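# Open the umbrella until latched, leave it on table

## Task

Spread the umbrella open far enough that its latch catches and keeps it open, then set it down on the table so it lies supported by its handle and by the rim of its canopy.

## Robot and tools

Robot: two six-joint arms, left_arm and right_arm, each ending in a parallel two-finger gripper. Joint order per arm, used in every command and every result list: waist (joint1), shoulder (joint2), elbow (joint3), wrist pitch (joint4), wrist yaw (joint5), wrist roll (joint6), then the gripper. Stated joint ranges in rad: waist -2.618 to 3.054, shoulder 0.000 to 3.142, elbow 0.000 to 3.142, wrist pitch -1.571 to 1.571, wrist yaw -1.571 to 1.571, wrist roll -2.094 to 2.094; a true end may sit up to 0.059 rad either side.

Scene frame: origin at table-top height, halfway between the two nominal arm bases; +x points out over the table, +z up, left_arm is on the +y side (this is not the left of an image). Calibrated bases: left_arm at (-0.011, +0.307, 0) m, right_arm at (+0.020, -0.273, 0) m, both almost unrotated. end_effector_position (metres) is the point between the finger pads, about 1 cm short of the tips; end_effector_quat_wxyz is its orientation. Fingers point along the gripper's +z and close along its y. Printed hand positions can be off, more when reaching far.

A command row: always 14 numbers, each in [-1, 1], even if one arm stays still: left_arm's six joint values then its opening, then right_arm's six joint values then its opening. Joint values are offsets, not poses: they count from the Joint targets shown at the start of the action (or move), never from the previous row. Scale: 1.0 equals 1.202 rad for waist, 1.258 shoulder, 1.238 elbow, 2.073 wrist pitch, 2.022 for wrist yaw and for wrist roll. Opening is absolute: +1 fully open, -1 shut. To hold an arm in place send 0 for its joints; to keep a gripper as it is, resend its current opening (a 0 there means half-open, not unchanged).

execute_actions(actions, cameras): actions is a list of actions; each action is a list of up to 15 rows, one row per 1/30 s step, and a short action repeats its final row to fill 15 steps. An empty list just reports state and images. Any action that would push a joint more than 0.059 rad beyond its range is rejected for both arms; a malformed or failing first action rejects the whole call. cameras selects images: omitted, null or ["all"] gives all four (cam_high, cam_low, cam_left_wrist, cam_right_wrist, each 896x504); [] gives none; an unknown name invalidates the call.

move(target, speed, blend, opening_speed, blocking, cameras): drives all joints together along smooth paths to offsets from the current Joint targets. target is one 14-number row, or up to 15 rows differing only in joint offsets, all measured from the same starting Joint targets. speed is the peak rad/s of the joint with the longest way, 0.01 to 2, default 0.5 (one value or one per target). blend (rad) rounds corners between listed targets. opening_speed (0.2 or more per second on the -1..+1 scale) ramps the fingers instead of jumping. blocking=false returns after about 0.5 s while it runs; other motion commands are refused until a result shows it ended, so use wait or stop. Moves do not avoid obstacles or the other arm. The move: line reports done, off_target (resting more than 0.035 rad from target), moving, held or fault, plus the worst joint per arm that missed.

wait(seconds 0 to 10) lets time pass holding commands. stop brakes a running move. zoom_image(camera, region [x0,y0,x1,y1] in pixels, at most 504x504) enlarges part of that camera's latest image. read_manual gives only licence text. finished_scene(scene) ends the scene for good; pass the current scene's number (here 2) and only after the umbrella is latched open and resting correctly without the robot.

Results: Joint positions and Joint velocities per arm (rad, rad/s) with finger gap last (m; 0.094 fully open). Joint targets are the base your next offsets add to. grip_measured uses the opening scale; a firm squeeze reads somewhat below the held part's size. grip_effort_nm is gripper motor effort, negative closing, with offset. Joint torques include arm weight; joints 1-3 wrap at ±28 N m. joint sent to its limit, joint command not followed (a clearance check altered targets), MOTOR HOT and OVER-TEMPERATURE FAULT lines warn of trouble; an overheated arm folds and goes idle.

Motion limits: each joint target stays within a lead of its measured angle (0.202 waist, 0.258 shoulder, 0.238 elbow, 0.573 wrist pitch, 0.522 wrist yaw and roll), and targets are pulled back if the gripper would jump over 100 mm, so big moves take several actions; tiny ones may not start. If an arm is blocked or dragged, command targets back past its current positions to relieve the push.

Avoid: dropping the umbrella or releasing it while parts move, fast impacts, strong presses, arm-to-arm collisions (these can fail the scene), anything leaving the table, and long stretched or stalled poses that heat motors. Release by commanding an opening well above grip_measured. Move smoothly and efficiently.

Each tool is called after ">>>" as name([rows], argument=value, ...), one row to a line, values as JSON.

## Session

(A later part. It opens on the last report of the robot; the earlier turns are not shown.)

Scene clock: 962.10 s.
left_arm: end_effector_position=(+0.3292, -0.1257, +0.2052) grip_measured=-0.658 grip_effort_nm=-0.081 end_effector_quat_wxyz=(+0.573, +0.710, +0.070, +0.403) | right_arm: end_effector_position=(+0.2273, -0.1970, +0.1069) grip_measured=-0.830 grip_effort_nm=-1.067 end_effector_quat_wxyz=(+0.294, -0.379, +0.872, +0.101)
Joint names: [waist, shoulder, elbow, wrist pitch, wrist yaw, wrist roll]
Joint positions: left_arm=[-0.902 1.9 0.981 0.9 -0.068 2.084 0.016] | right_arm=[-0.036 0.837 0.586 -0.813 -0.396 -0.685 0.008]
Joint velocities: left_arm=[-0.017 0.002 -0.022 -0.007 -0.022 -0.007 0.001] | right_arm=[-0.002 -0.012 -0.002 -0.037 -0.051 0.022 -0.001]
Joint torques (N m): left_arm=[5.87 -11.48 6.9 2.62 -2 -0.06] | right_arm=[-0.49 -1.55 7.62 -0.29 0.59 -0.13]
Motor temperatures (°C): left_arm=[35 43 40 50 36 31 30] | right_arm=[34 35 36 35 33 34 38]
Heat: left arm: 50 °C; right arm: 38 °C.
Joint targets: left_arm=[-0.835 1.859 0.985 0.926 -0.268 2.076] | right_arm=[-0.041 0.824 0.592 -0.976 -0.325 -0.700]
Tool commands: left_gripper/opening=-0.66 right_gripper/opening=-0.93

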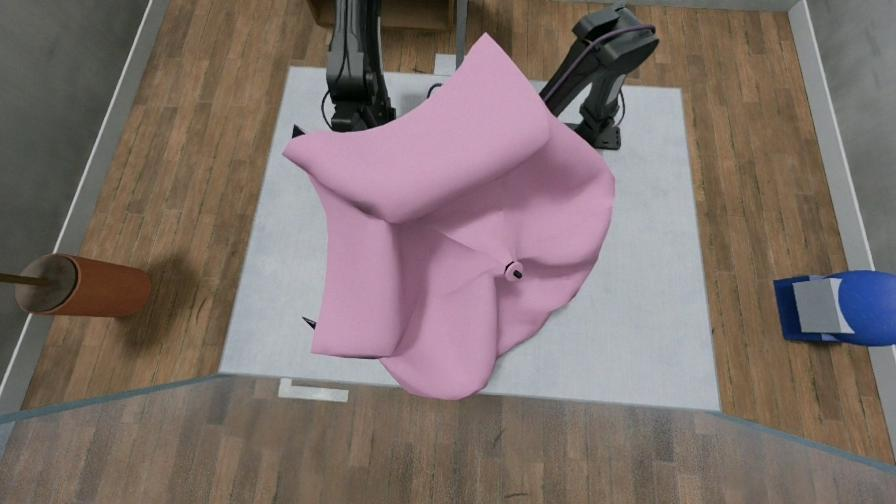

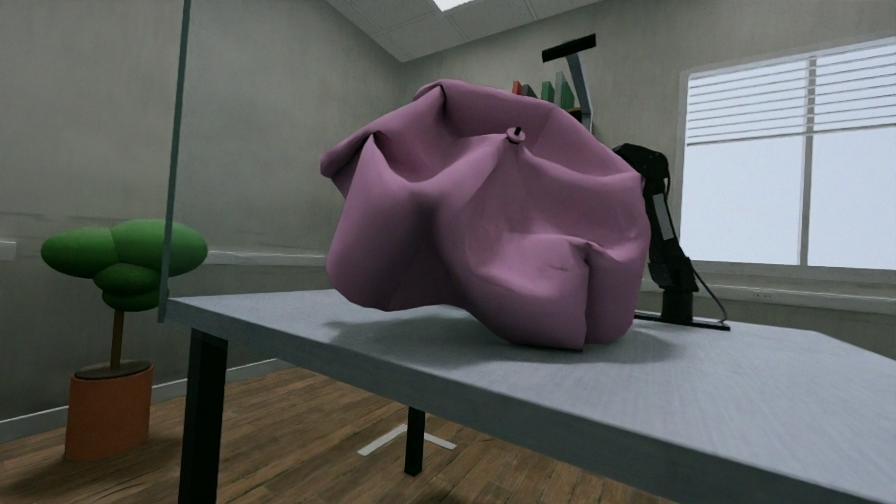

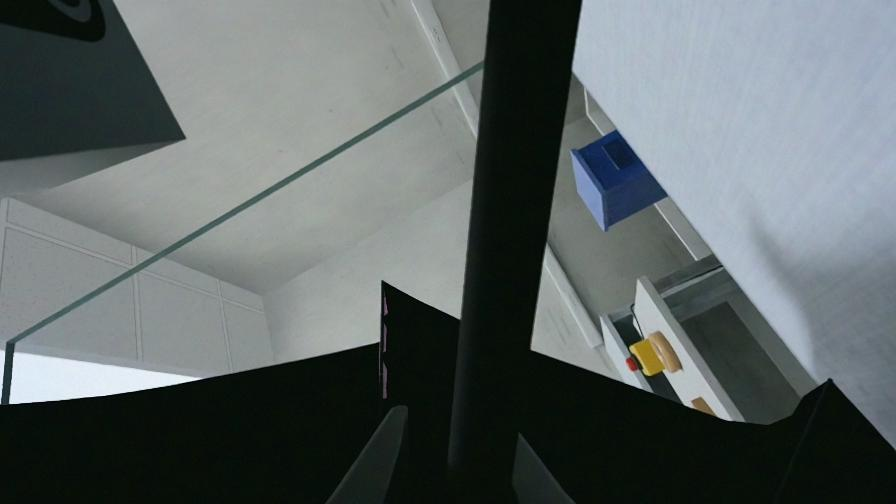

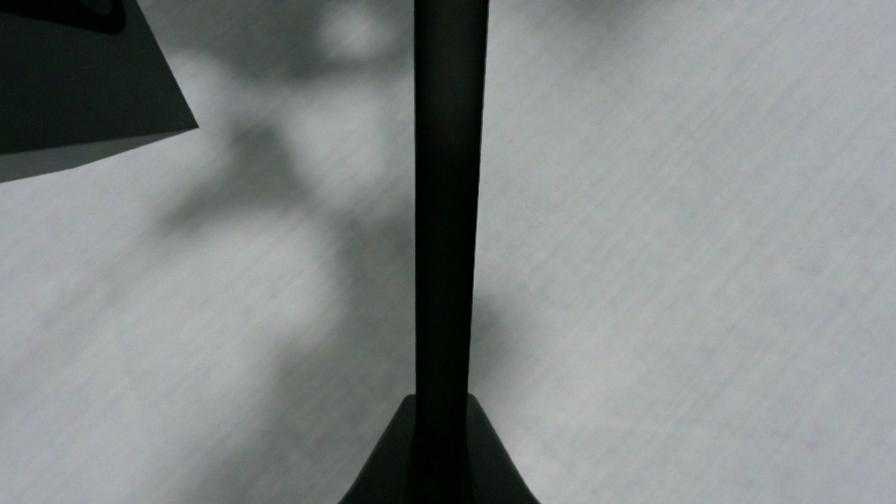

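>>> move(target=[0.0191, -0.0119, 0, 0.0039, -0.0099, 0, -0.66, 0, 0, 0, -0.0145, 0.0074, 0, -0.93], speed=0.05)

Scene clock: 987.23 s.
left_arm: end_effector_position=(+0.3294, -0.1244, +0.2087) grip_measured=-0.658 grip_effort_nm=-0.081 end_effector_quat_wxyz=(+0.573, +0.709, +0.072, +0.405) | right_arm: end_effector_position=(+0.2270, -0.1967, +0.1085) grip_measured=-0.830 grip_effort_nm=-1.062 end_effector_quat_wxyz=(+0.294, -0.379, +0.872, +0.102)
Joint names: [waist, shoulder, elbow, wrist pitch, wrist yaw, wrist roll]
Joint positions: left_arm=[-0.902 1.892 0.981 0.896 -0.074 2.085 0.016] | right_arm=[-0.036 0.837 0.593 -0.82 -0.398 -0.685 0.008]
Joint velocities: left_arm=[-0.012 -0.002 -0.017 0.022 -0.022 -0.007 0.001] | right_arm=[0.012 0.007 0.007 0.007 -0.022 0.007 -0.001]
Joint torques (N m): left_arm=[7.88 -11.93 6.94 2.77 -2.12 -0.05] | right_arm=[-0.51 -1.57 7.06 -0.52 0.76 -0.13]
Motor temperatures (°C): left_arm=[35 44 40 51 38 31 30] | right_arm=[34 34 36 35 33 34 38]
Heat: left arm: 51 °C; right arm: 38 °C.
Joint targets: left_arm=[-0.812 1.844 0.985 0.934 -0.288 2.076] | right_arm=[-0.041 0.824 0.592 -1.006 -0.310 -0.700]
move: off_target (left_arm, right_arm); left_arm: the wrist yaw is farthest, 0.214 rad from its target; right_arm: the wrist pitch is farthest, 0.186 rad from its target

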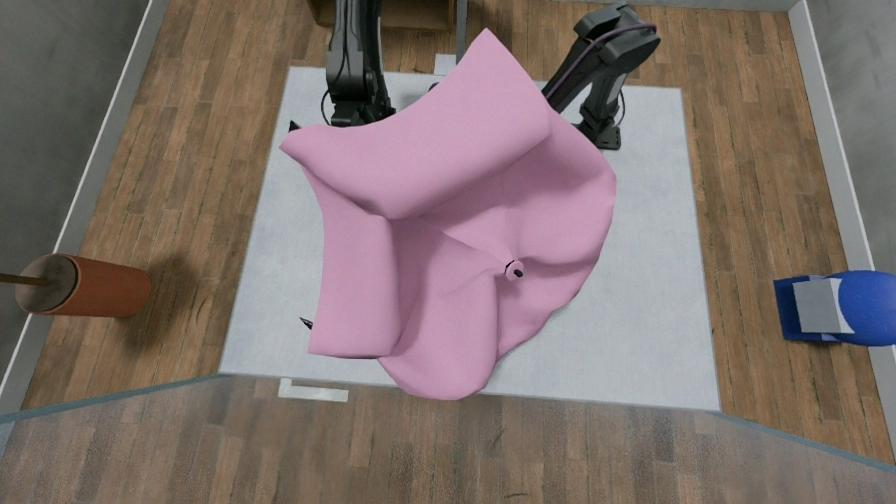

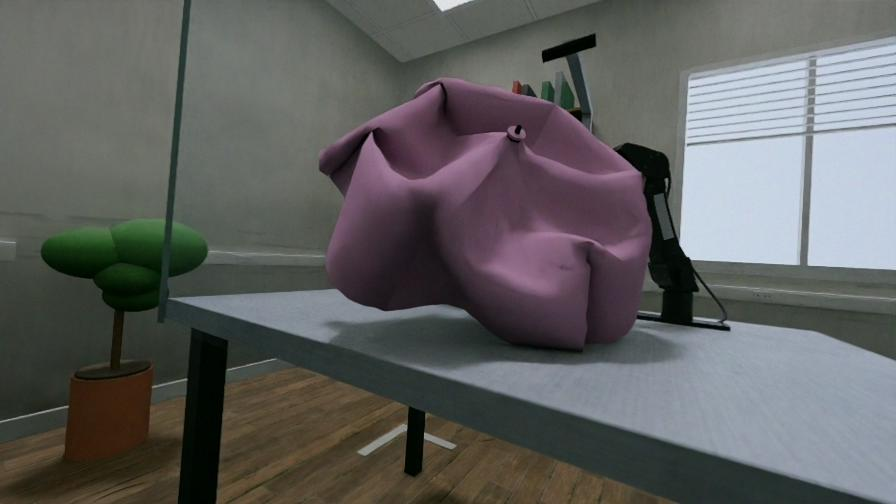

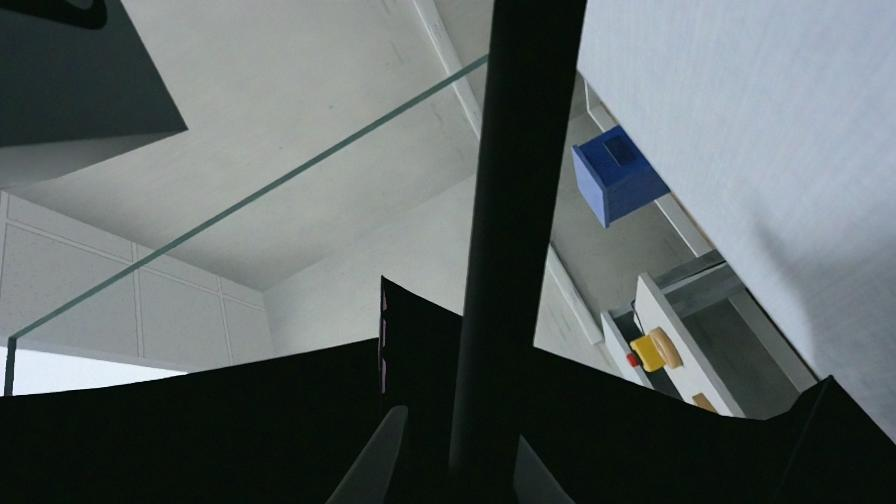

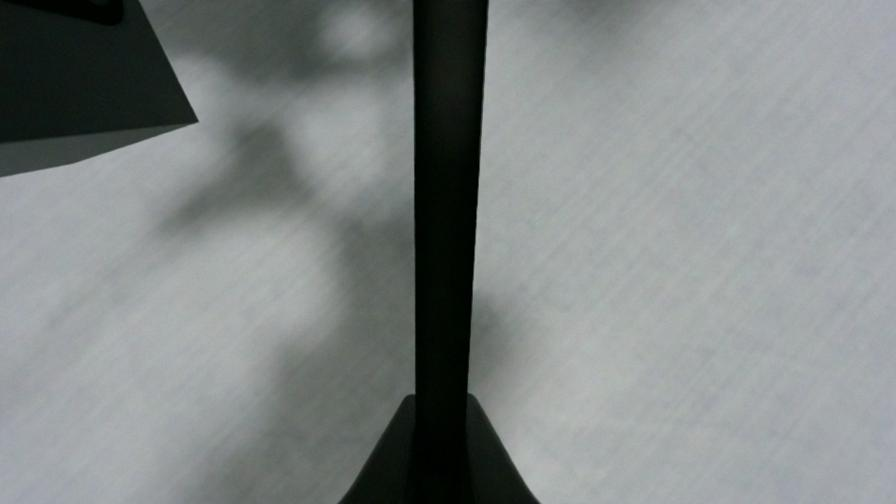

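>>> move(target=[0.0333, -0.0119, 0, 0.0039, -0.0149, 0, -0.66, 0, 0, 0, -0.0145, 0.0099, 0, -0.93], speed=0.06, cameras=["cam_high", "cam_low"])

Scene clock: 990.17 s.
left_arm: end_effector_position=(+0.3278, -0.1255, +0.2083) grip_measured=-0.658 grip_effort_nm=-0.090 end_effector_quat_wxyz=(+0.574, +0.710, +0.067, +0.402) | right_arm: end_effector_position=(+0.2241, -0.1968, +0.1074) grip_measured=-0.830 grip_effort_nm=-1.067 end_effector_quat_wxyz=(+0.289, -0.377, +0.874, +0.105)
Joint names: [waist, shoulder, elbow, wrist pitch, wrist yaw, wrist roll]
Joint positions: left_arm=[-0.902 1.89 0.981 0.89 -0.063 2.087 0.016] | right_arm=[-0.036 0.833 0.593 -0.834 -0.398 -0.682 0.008]
Joint velocities: left_arm=[-0.027 -0.012 -0.007 0.022 0.007 0.022 0] | right_arm=[0.017 -0.012 -0.002 0.022 0.081 0.007 -0.002]
Joint torques (N m): left_arm=[9.06 -11.96 6.89 2.81 -2 -0.04] | right_arm=[-0.55 -1.26 7.05 -0.66 0.98 -0.16]
Motor temperatures (°C): left_arm=[35 44 40 51 38 31 30] | right_arm=[34 34 36 35 34 34 38]
Heat: left arm: 51 °C; right arm: 38 °C.
Joint targets: left_arm=[-0.798 1.841 0.984 0.931 -0.266 2.078] | right_arm=[-0.041 0.825 0.592 -1.036 -0.290 -0.700]
move: off_target (left_arm, right_arm); left_arm: the wrist yaw is farthest, 0.256 rad from its target; right_arm: the wrist pitch is farthest, 0.202 rad from its target
Images, in order (width x height): cam_high 896x504, cam_low 896x504.

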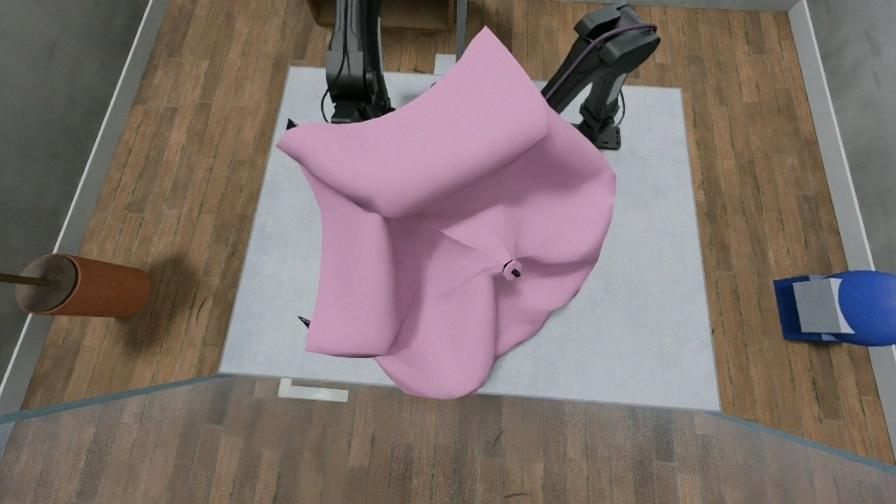

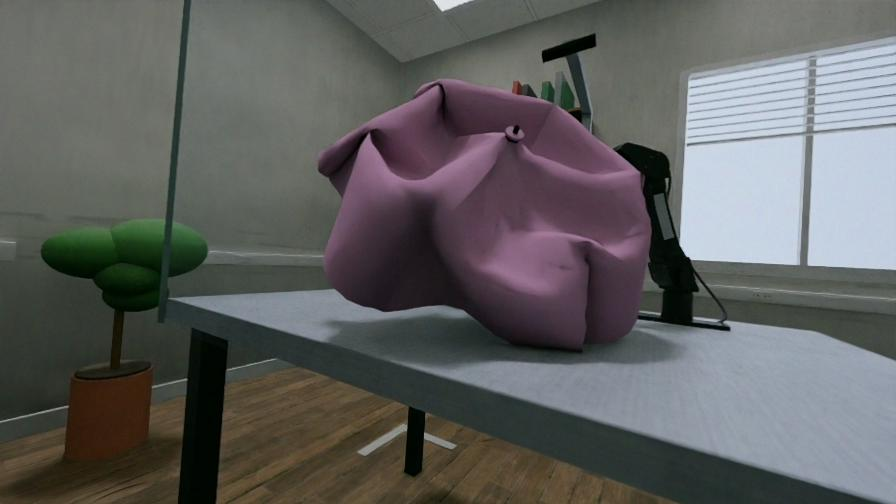

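>>> move(target=[0, -0.0701, 0.0583, -0.0774, 0, 0, -0.66, 0, 0.0113, 0.1325, -0.0719, 0, 0, -0.93], speed=0.1)

Scene clock: 1004.77 s.
left_arm: end_effector_position=(+0.3330, -0.1152, +0.2530) grip_measured=-0.658 grip_effort_nm=-0.085 end_effector_quat_wxyz=(+0.576, +0.699, +0.077, +0.416) | right_arm: end_effector_position=(+0.2172, -0.1977, +0.1431) grip_measured=-0.830 grip_effort_nm=-1.067 end_effector_quat_wxyz=(+0.277, -0.376, +0.878, +0.106)
Joint names: [waist, shoulder, elbow, wrist pitch, wrist yaw, wrist roll]
Joint positions: left_arm=[-0.888 1.79 1.027 0.772 -0.077 2.087 0.016] | right_arm=[-0.034 0.838 0.748 -1.01 -0.391 -0.682 0.008]
Joint velocities: left_arm=[-0.002 -0.002 0.012 -0.022 0.007 0.022 -0.001] | right_arm=[-0.002 0.012 -0.012 -0.022 0.022 0.022 0]
Joint torques (N m): left_arm=[7.86 -10.66 9.52 2.35 -1.87 -0.05] | right_arm=[-0.66 -0.44 7.69 -0.46 0.93 -0.15]
Motor temperatures (°C): left_arm=[36 45 40 55 39 31 30] | right_arm=[34 34 36 35 34 34 38]
Heat: left arm: 55 °C; right arm: 38 °C.
Joint targets: left_arm=[-0.798 1.753 1.056 0.771 -0.266 2.078] | right_arm=[-0.041 0.839 0.757 -1.185 -0.290 -0.699]
move: off_target (left_arm, right_arm); left_arm: the wrist yaw is farthest, 0.189 rad from its target; right_arm: the wrist pitch is farthest, 0.175 rad from its target

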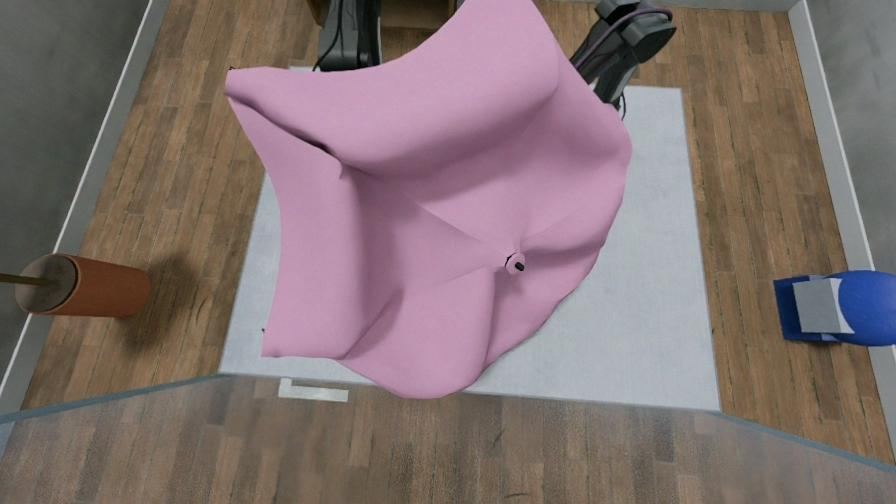

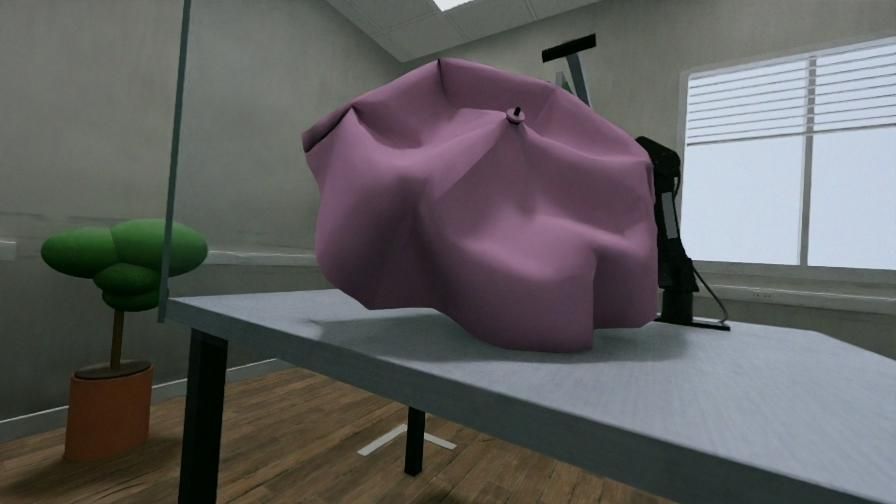

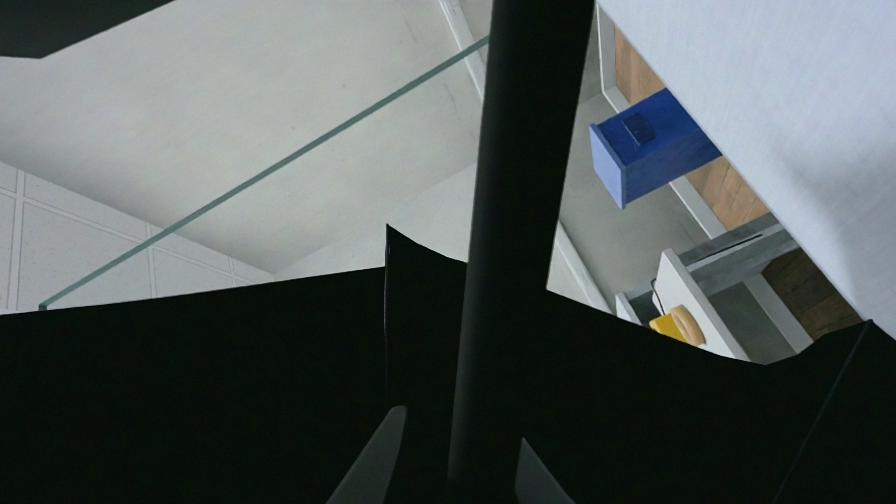

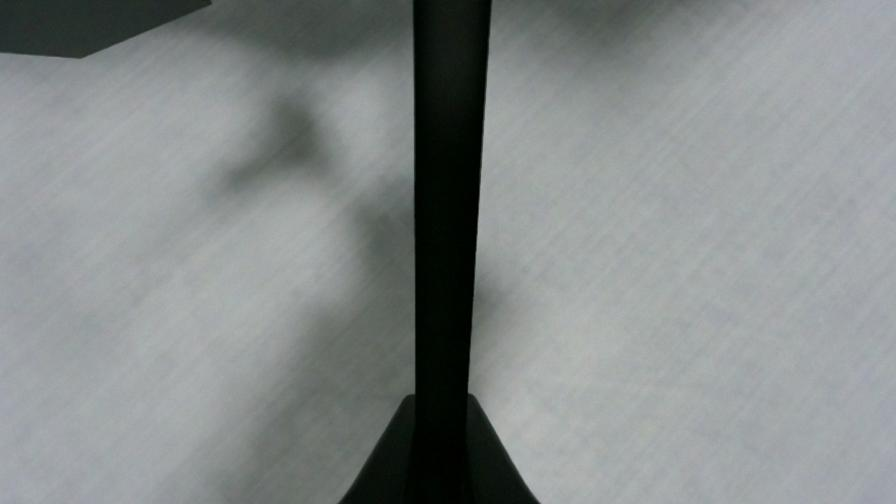

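>>> move(target=[0.0125, -0.0610, 0.0767, -0.0780, 0, 0, -0.66, 0, 0.0300, 0.1405, -0.0657, 0, 0, -0.93], speed=0.1)

Scene clock: 1011.47 s.
left_arm: end_effector_position=(+0.3466, -0.1004, +0.3041) grip_measured=-0.658 grip_effort_nm=-0.090 end_effector_quat_wxyz=(+0.573, +0.687, +0.096, +0.437) | right_arm: end_effector_position=(+0.2116, -0.1986, +0.1783) grip_measured=-0.830 grip_effort_nm=-1.067 end_effector_quat_wxyz=(+0.263, -0.374, +0.882, +0.110)
Joint names: [waist, shoulder, elbow, wrist pitch, wrist yaw, wrist roll]
Joint positions: left_arm=[-0.86 1.71 1.124 0.625 -0.104 2.087 0.016] | right_arm=[-0.034 0.876 0.916 -1.17 -0.387 -0.682 0.008]
Joint velocities: left_arm=[-0.002 -0.002 0.002 -0.007 0.022 0.066 0] | right_arm=[-0.012 0.007 -0.012 -0.022 0.007 0.066 -0.001]
Joint torques (N m): left_arm=[6.71 -10.1 9.8 2.18 -1.61 -0.05] | right_arm=[-0.66 -0.5 7.97 -0.28 0.87 -0.16]
Motor temperatures (°C): left_arm=[36 45 41 54 39 31 30] | right_arm=[34 34 36 35 34 34 38]
Heat: left arm: 54 °C; right arm: 38 °C.
Joint targets: left_arm=[-0.783 1.676 1.151 0.609 -0.266 2.078] | right_arm=[-0.041 0.876 0.931 -1.321 -0.290 -0.699]
move: off_target (left_arm, right_arm); left_arm: the wrist yaw is farthest, 0.162 rad from its target; right_arm: the wrist pitch is farthest, 0.151 rad from its target

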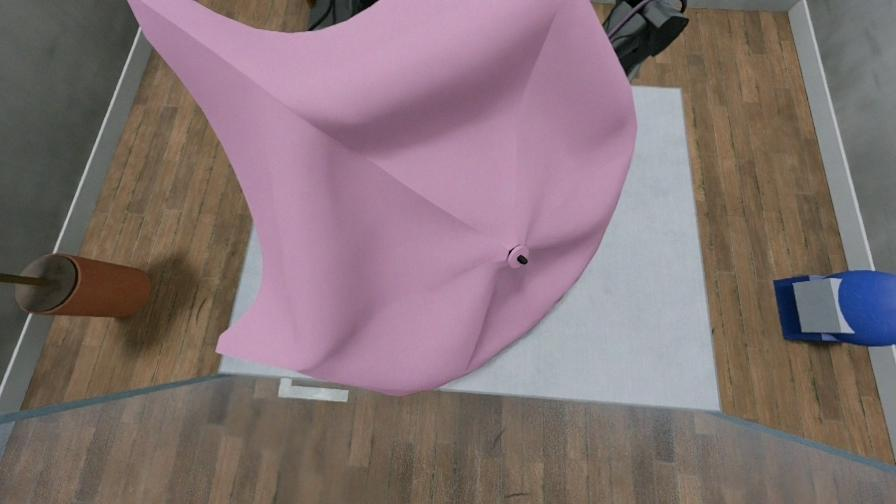

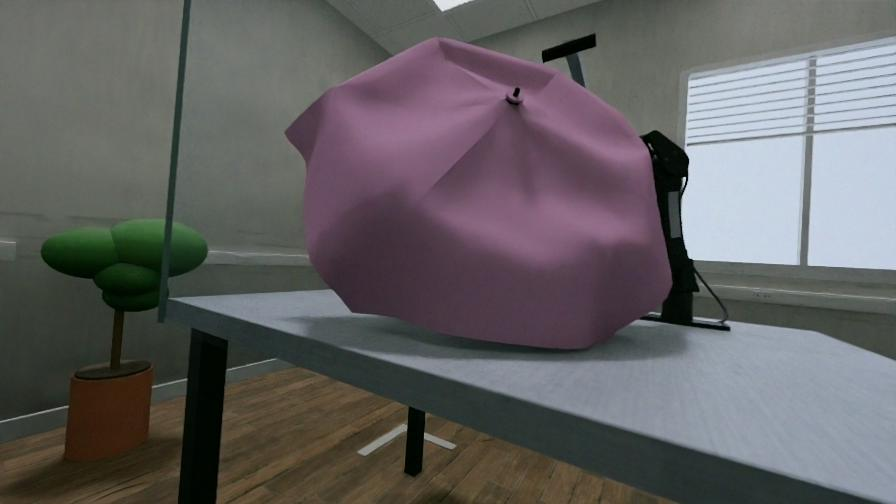

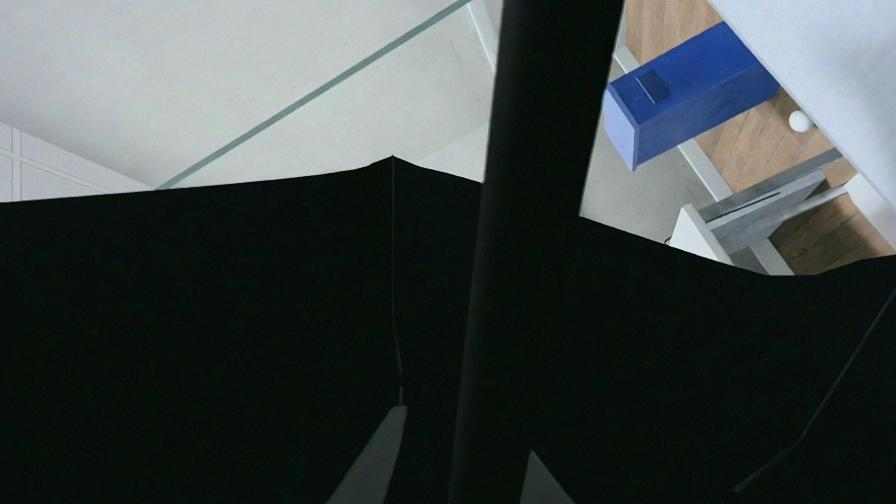

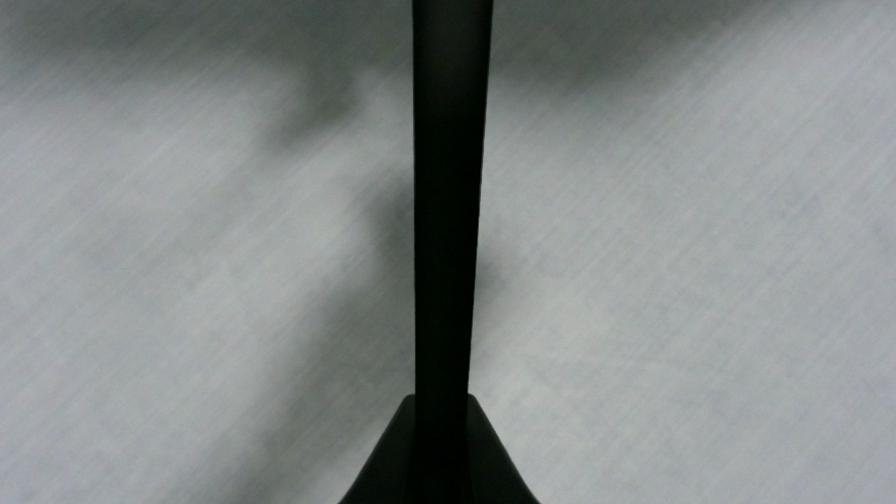

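>>> move(target=[0.0260, -0.0326, 0.0985, -0.0786, 0, 0, -0.66, 0, 0.0313, 0.1115, -0.0478, 0, 0, -0.93], speed=0.1)

Scene clock: 1019.47 s.
left_arm: end_effector_position=(+0.3607, -0.0883, +0.3364) grip_measured=-0.658 grip_effort_nm=-0.081 end_effector_quat_wxyz=(+0.558, +0.693, +0.110, +0.444) | right_arm: end_effector_position=(+0.2110, -0.1999, +0.2065) grip_measured=-0.830 grip_effort_nm=-1.067 end_effector_quat_wxyz=(+0.258, -0.373, +0.885, +0.107)
Joint names: [waist, shoulder, elbow, wrist pitch, wrist yaw, wrist roll]
Joint positions: left_arm=[-0.828 1.673 1.238 0.451 -0.112 2.087 0.016] | right_arm=[-0.034 0.918 1.052 -1.273 -0.38 -0.682 0.008]
Joint velocities: left_arm=[-0.017 -0.002 -0.002 -0.051 0.051 0.022 0] | right_arm=[0.002 -0.007 0.002 0.007 -0.051 -0.066 -0.001]
Joint torques (N m): left_arm=[6.71 -10.33 10.77 2.3 -1.53 -0.06] | right_arm=[-0.65 -0.75 7.91 -0.26 0.79 -0.15]
Motor temperatures (°C): left_arm=[36 44 43 53 39 31 30] | right_arm=[34 34 36 35 34 34 38]
Heat: left arm: 53 °C; right arm: 38 °C.
Joint targets: left_arm=[-0.752 1.635 1.273 0.446 -0.266 2.078] | right_arm=[-0.041 0.916 1.069 -1.420 -0.290 -0.699]
move: off_target (left_arm, right_arm); left_arm: the wrist yaw is farthest, 0.154 rad from its target; right_arm: the wrist pitch is farthest, 0.147 rad from its target

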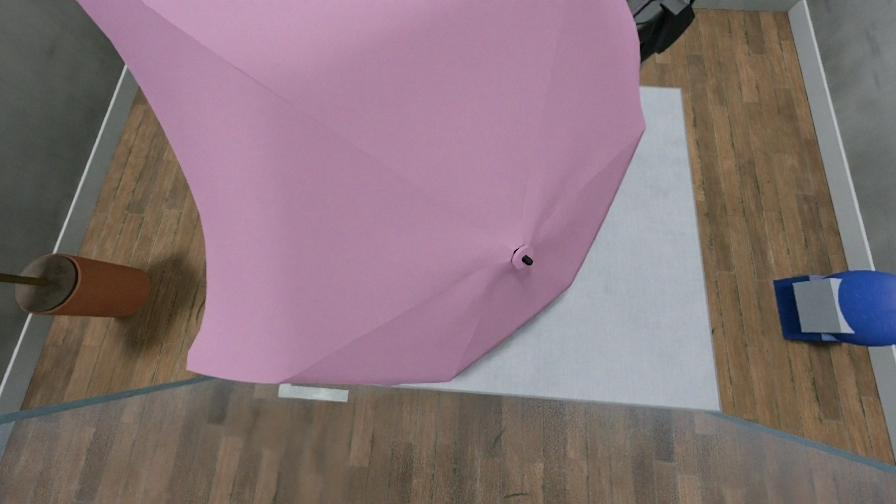

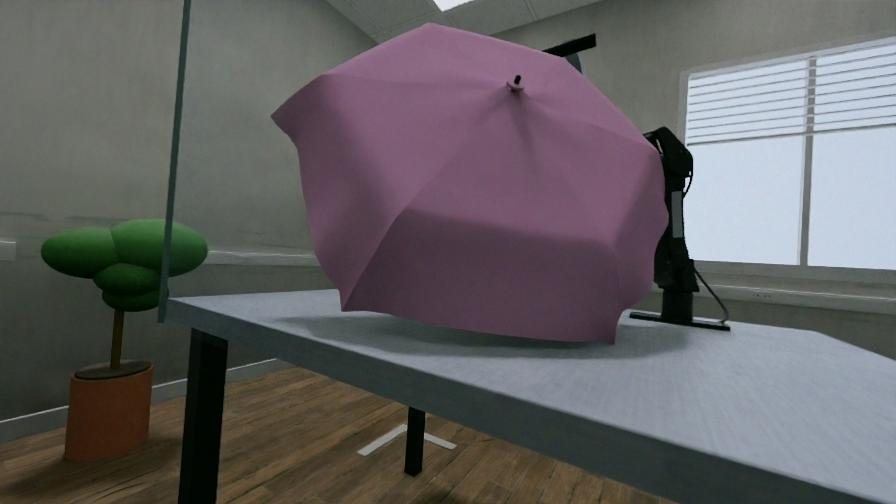

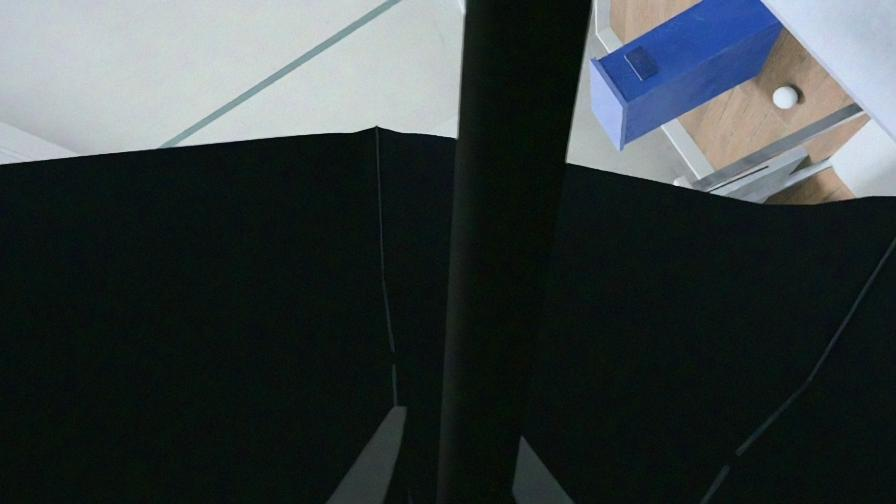

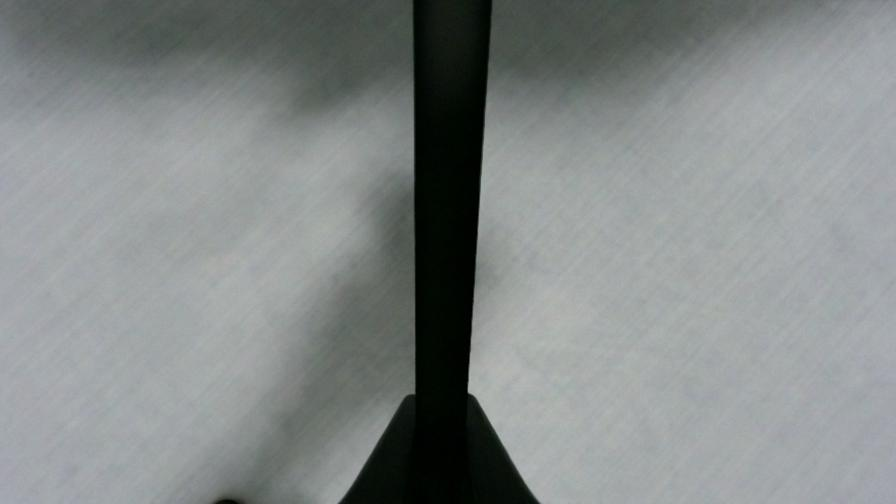

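>>> move(target=[0.0260, -0.0111, 0.0703, -0.0487, 0, 0, -0.66, 0, 0.0184, 0.0582, -0.0236, 0, 0, -0.93], speed=0.08)

Scene clock: 1025.63 s.
left_arm: end_effector_position=(+0.3694, -0.0814, +0.3503) grip_measured=-0.658 grip_effort_nm=-0.085 end_effector_quat_wxyz=(+0.545, +0.704, +0.115, +0.441) | right_arm: end_effector_position=(+0.2130, -0.2001, +0.2217) grip_measured=-0.830 grip_effort_nm=-1.062 end_effector_quat_wxyz=(+0.260, -0.373, +0.884, +0.106)
Joint names: [waist, shoulder, elbow, wrist pitch, wrist yaw, wrist roll]
Joint positions: left_arm=[-0.805 1.664 1.317 0.33 -0.103 2.087 0.016] | right_arm=[-0.034 0.943 1.124 -1.314 -0.378 -0.682 0.008]
Joint velocities: left_arm=[0.007 -0.007 -0.032 0.066 0.007 0.007 -0.001] | right_arm=[-0.002 -0.012 -0.007 0.051 -0.095 0.022 -0.001]
Joint torques (N m): left_arm=[7.39 -10.73 11.48 2.54 -1.63 -0.06] | right_arm=[-0.7 -1.01 7.87 -0.32 0.77 -0.16]
Motor temperatures (°C): left_arm=[36 45 43 53 39 31 30] | right_arm=[34 34 36 34 34 34 38]
Heat: left arm: 53 °C; right arm: 38 °C.
Joint targets: left_arm=[-0.720 1.621 1.360 0.345 -0.266 2.078] | right_arm=[-0.041 0.939 1.141 -1.469 -0.290 -0.699]
move: off_target (left_arm, right_arm); left_arm: the wrist yaw is farthest, 0.163 rad from its target; right_arm: the wrist pitch is farthest, 0.155 rad from its target

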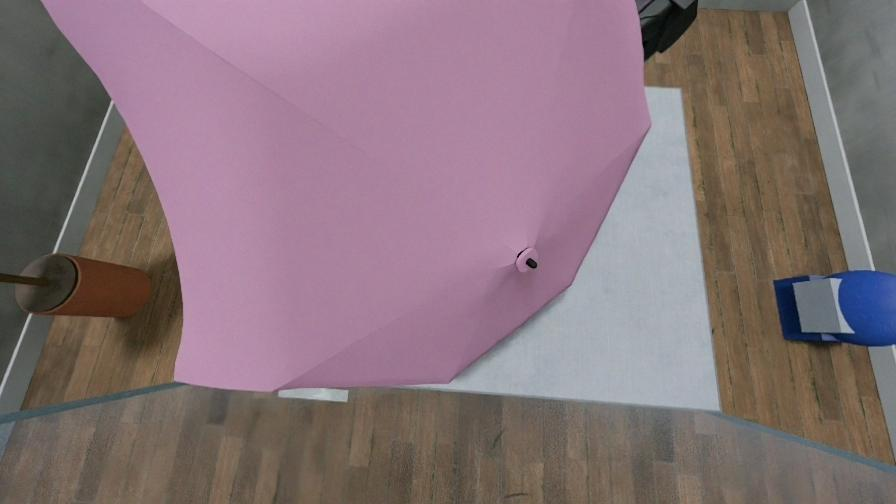

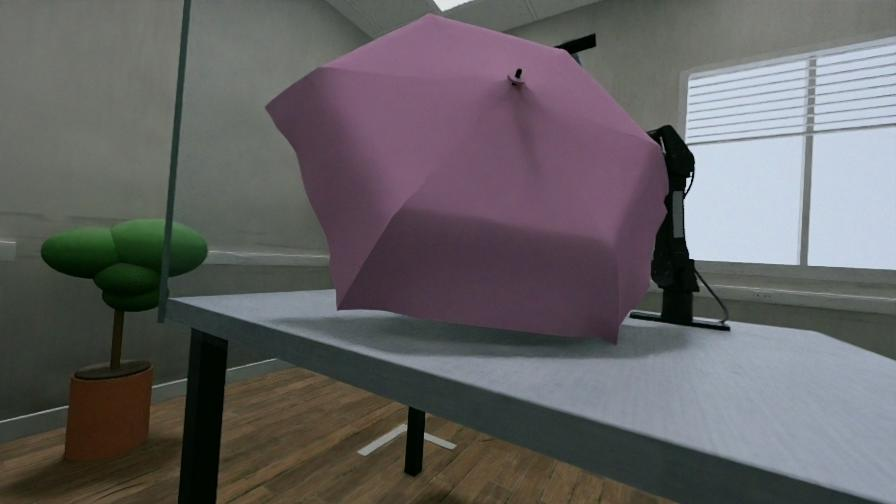

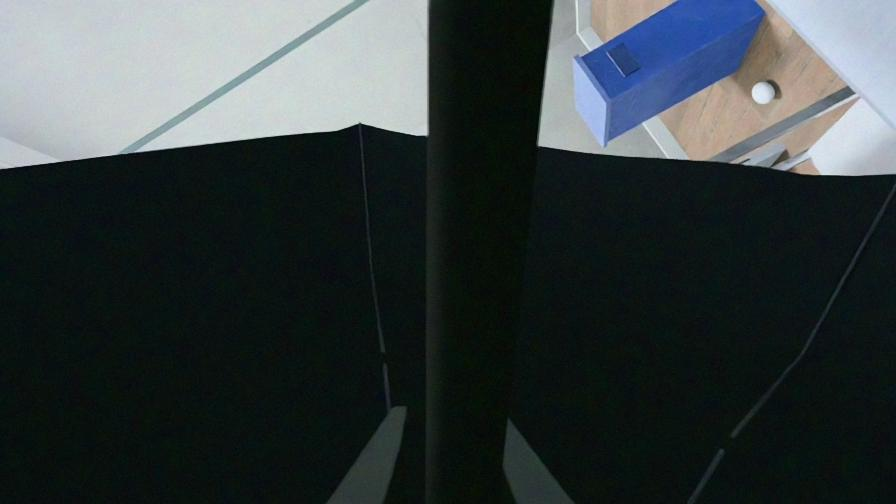

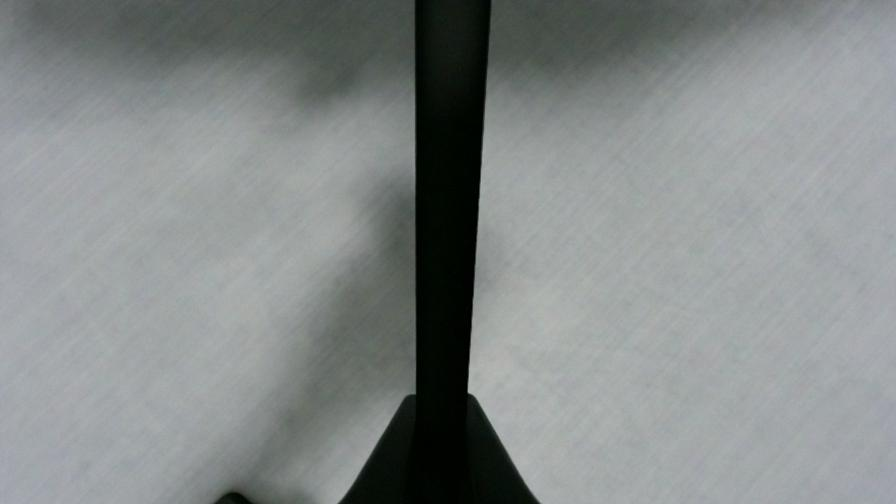

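>>> zoom_image(camera="cam_left_wrist", region=[300, 100, 800, 504])

>>> zoom_image(camera="cam_low", region=[240, 0, 740, 380])

Scaled by 1.008 from the camera's 896x504 image, which has a finer 1280x720 frame.

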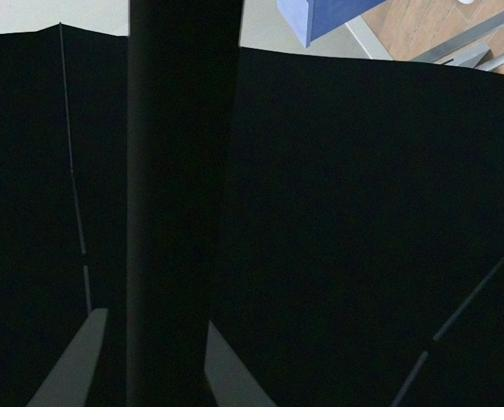

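Scaled by 1.008 from the camera's 896x504 image, which has a finer 1280x720 frame.

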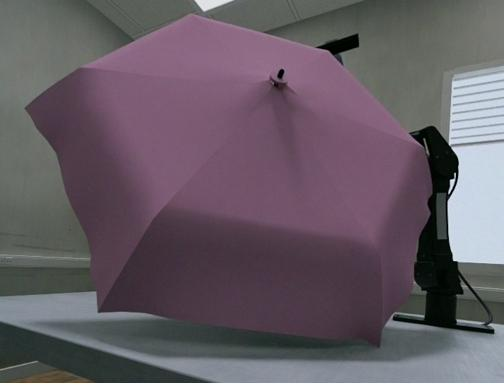

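>>> move(target=[0.0275, -0.0040, 0.0921, -0.0482, 0, 0, -0.66, -0.0116, -0.0238, -0.0226, 0, 0.0049, 0, -0.93], speed=0.08)

Scene clock: 1040.20 s.
left_arm: end_effector_position=(+0.3721, -0.0798, +0.3548) grip_measured=-0.658 grip_effort_nm=-0.081 end_effector_quat_wxyz=(+0.527, +0.728, +0.112, +0.423) | right_arm: end_effector_position=(+0.2122, -0.2014, +0.2236) grip_measured=-0.830 grip_effort_nm=-1.062 end_effector_quat_wxyz=(+0.266, -0.371, +0.884, +0.103)
Joint names: [waist, shoulder, elbow, wrist pitch, wrist yaw, wrist roll]
Joint positions: left_arm=[-0.79 1.664 1.403 0.174 -0.073 2.087 0.016] | right_arm=[-0.04 0.932 1.124 -1.315 -0.377 -0.681 0.008]
Joint velocities: left_arm=[0.007 0.007 -0.002 -0.022 0.007 0.037 0] | right_arm=[0.012 -0.012 -0.012 0.066 -0.037 -0.037 0.001]
Joint torques (N m): left_arm=[7.46 -10.52 12.85 3.02 -1.6 -0.04] | right_arm=[-1.46 -2.39 5.44 -0.31 0.89 -0.17]
Motor temperatures (°C): left_arm=[36 43 43 55 39 31 30] | right_arm=[34 34 36 34 34 34 38]
Heat: left arm: 55 °C; right arm: 38 °C.
Joint targets: left_arm=[-0.704 1.624 1.462 0.234 -0.234 2.080] | right_arm=[-0.055 0.909 1.113 -1.469 -0.280 -0.699]
move: off_target (left_arm, right_arm); left_arm: the wrist yaw is farthest, 0.193 rad from its target; right_arm: the wrist pitch is farthest, 0.154 rad from its target

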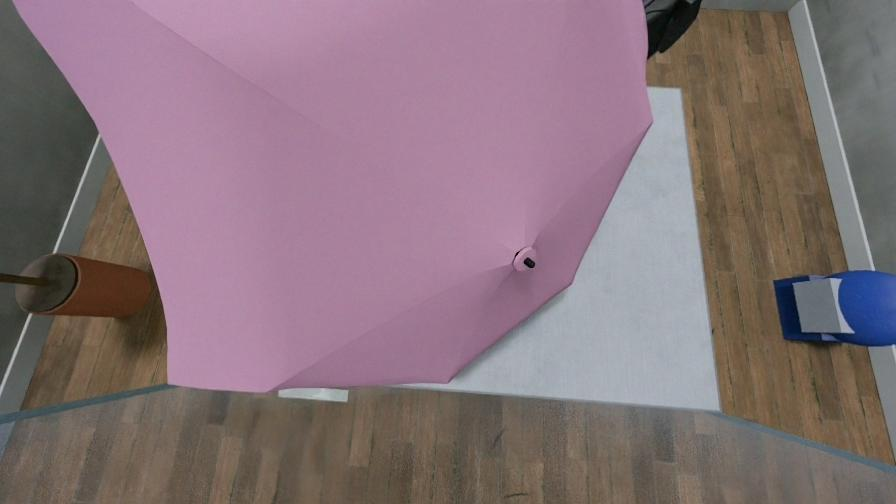

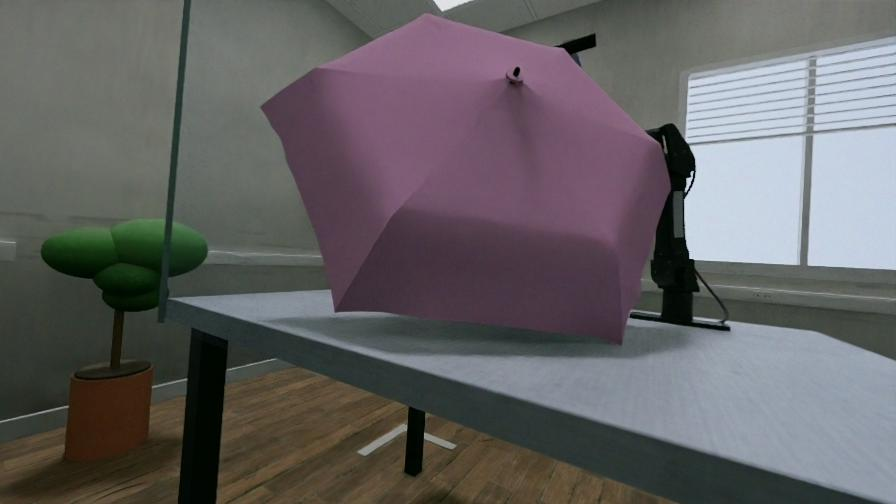

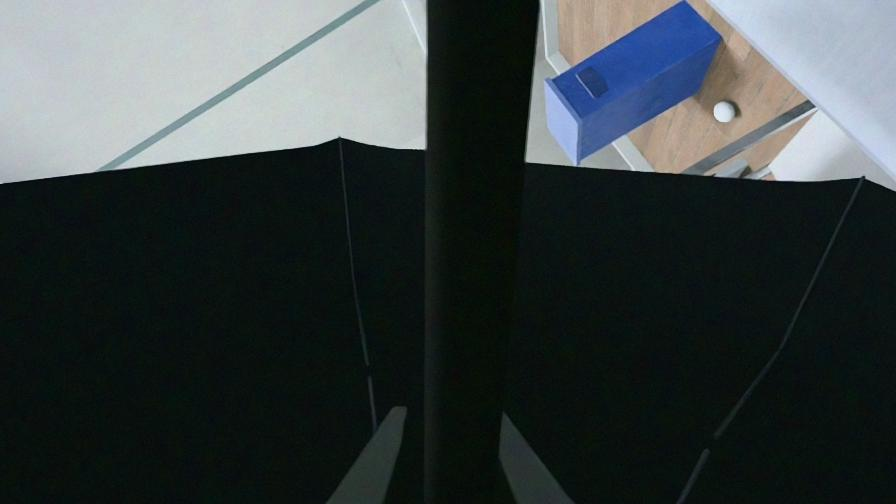

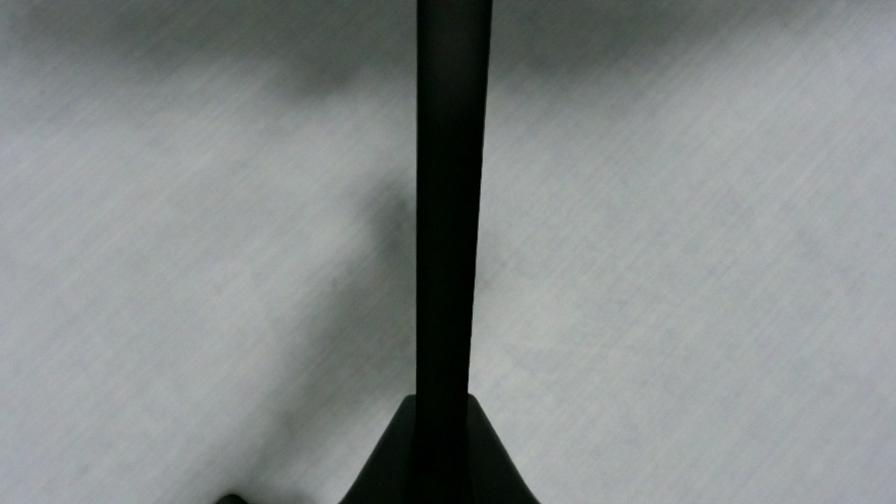

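>>> zoom_image(camera="cam_low", region=[500, 260, 740, 380])

Scaled by 2.100 from the camera's 896x504 image, which has a finer 1280x720 frame.

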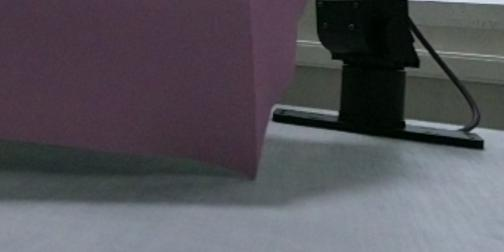

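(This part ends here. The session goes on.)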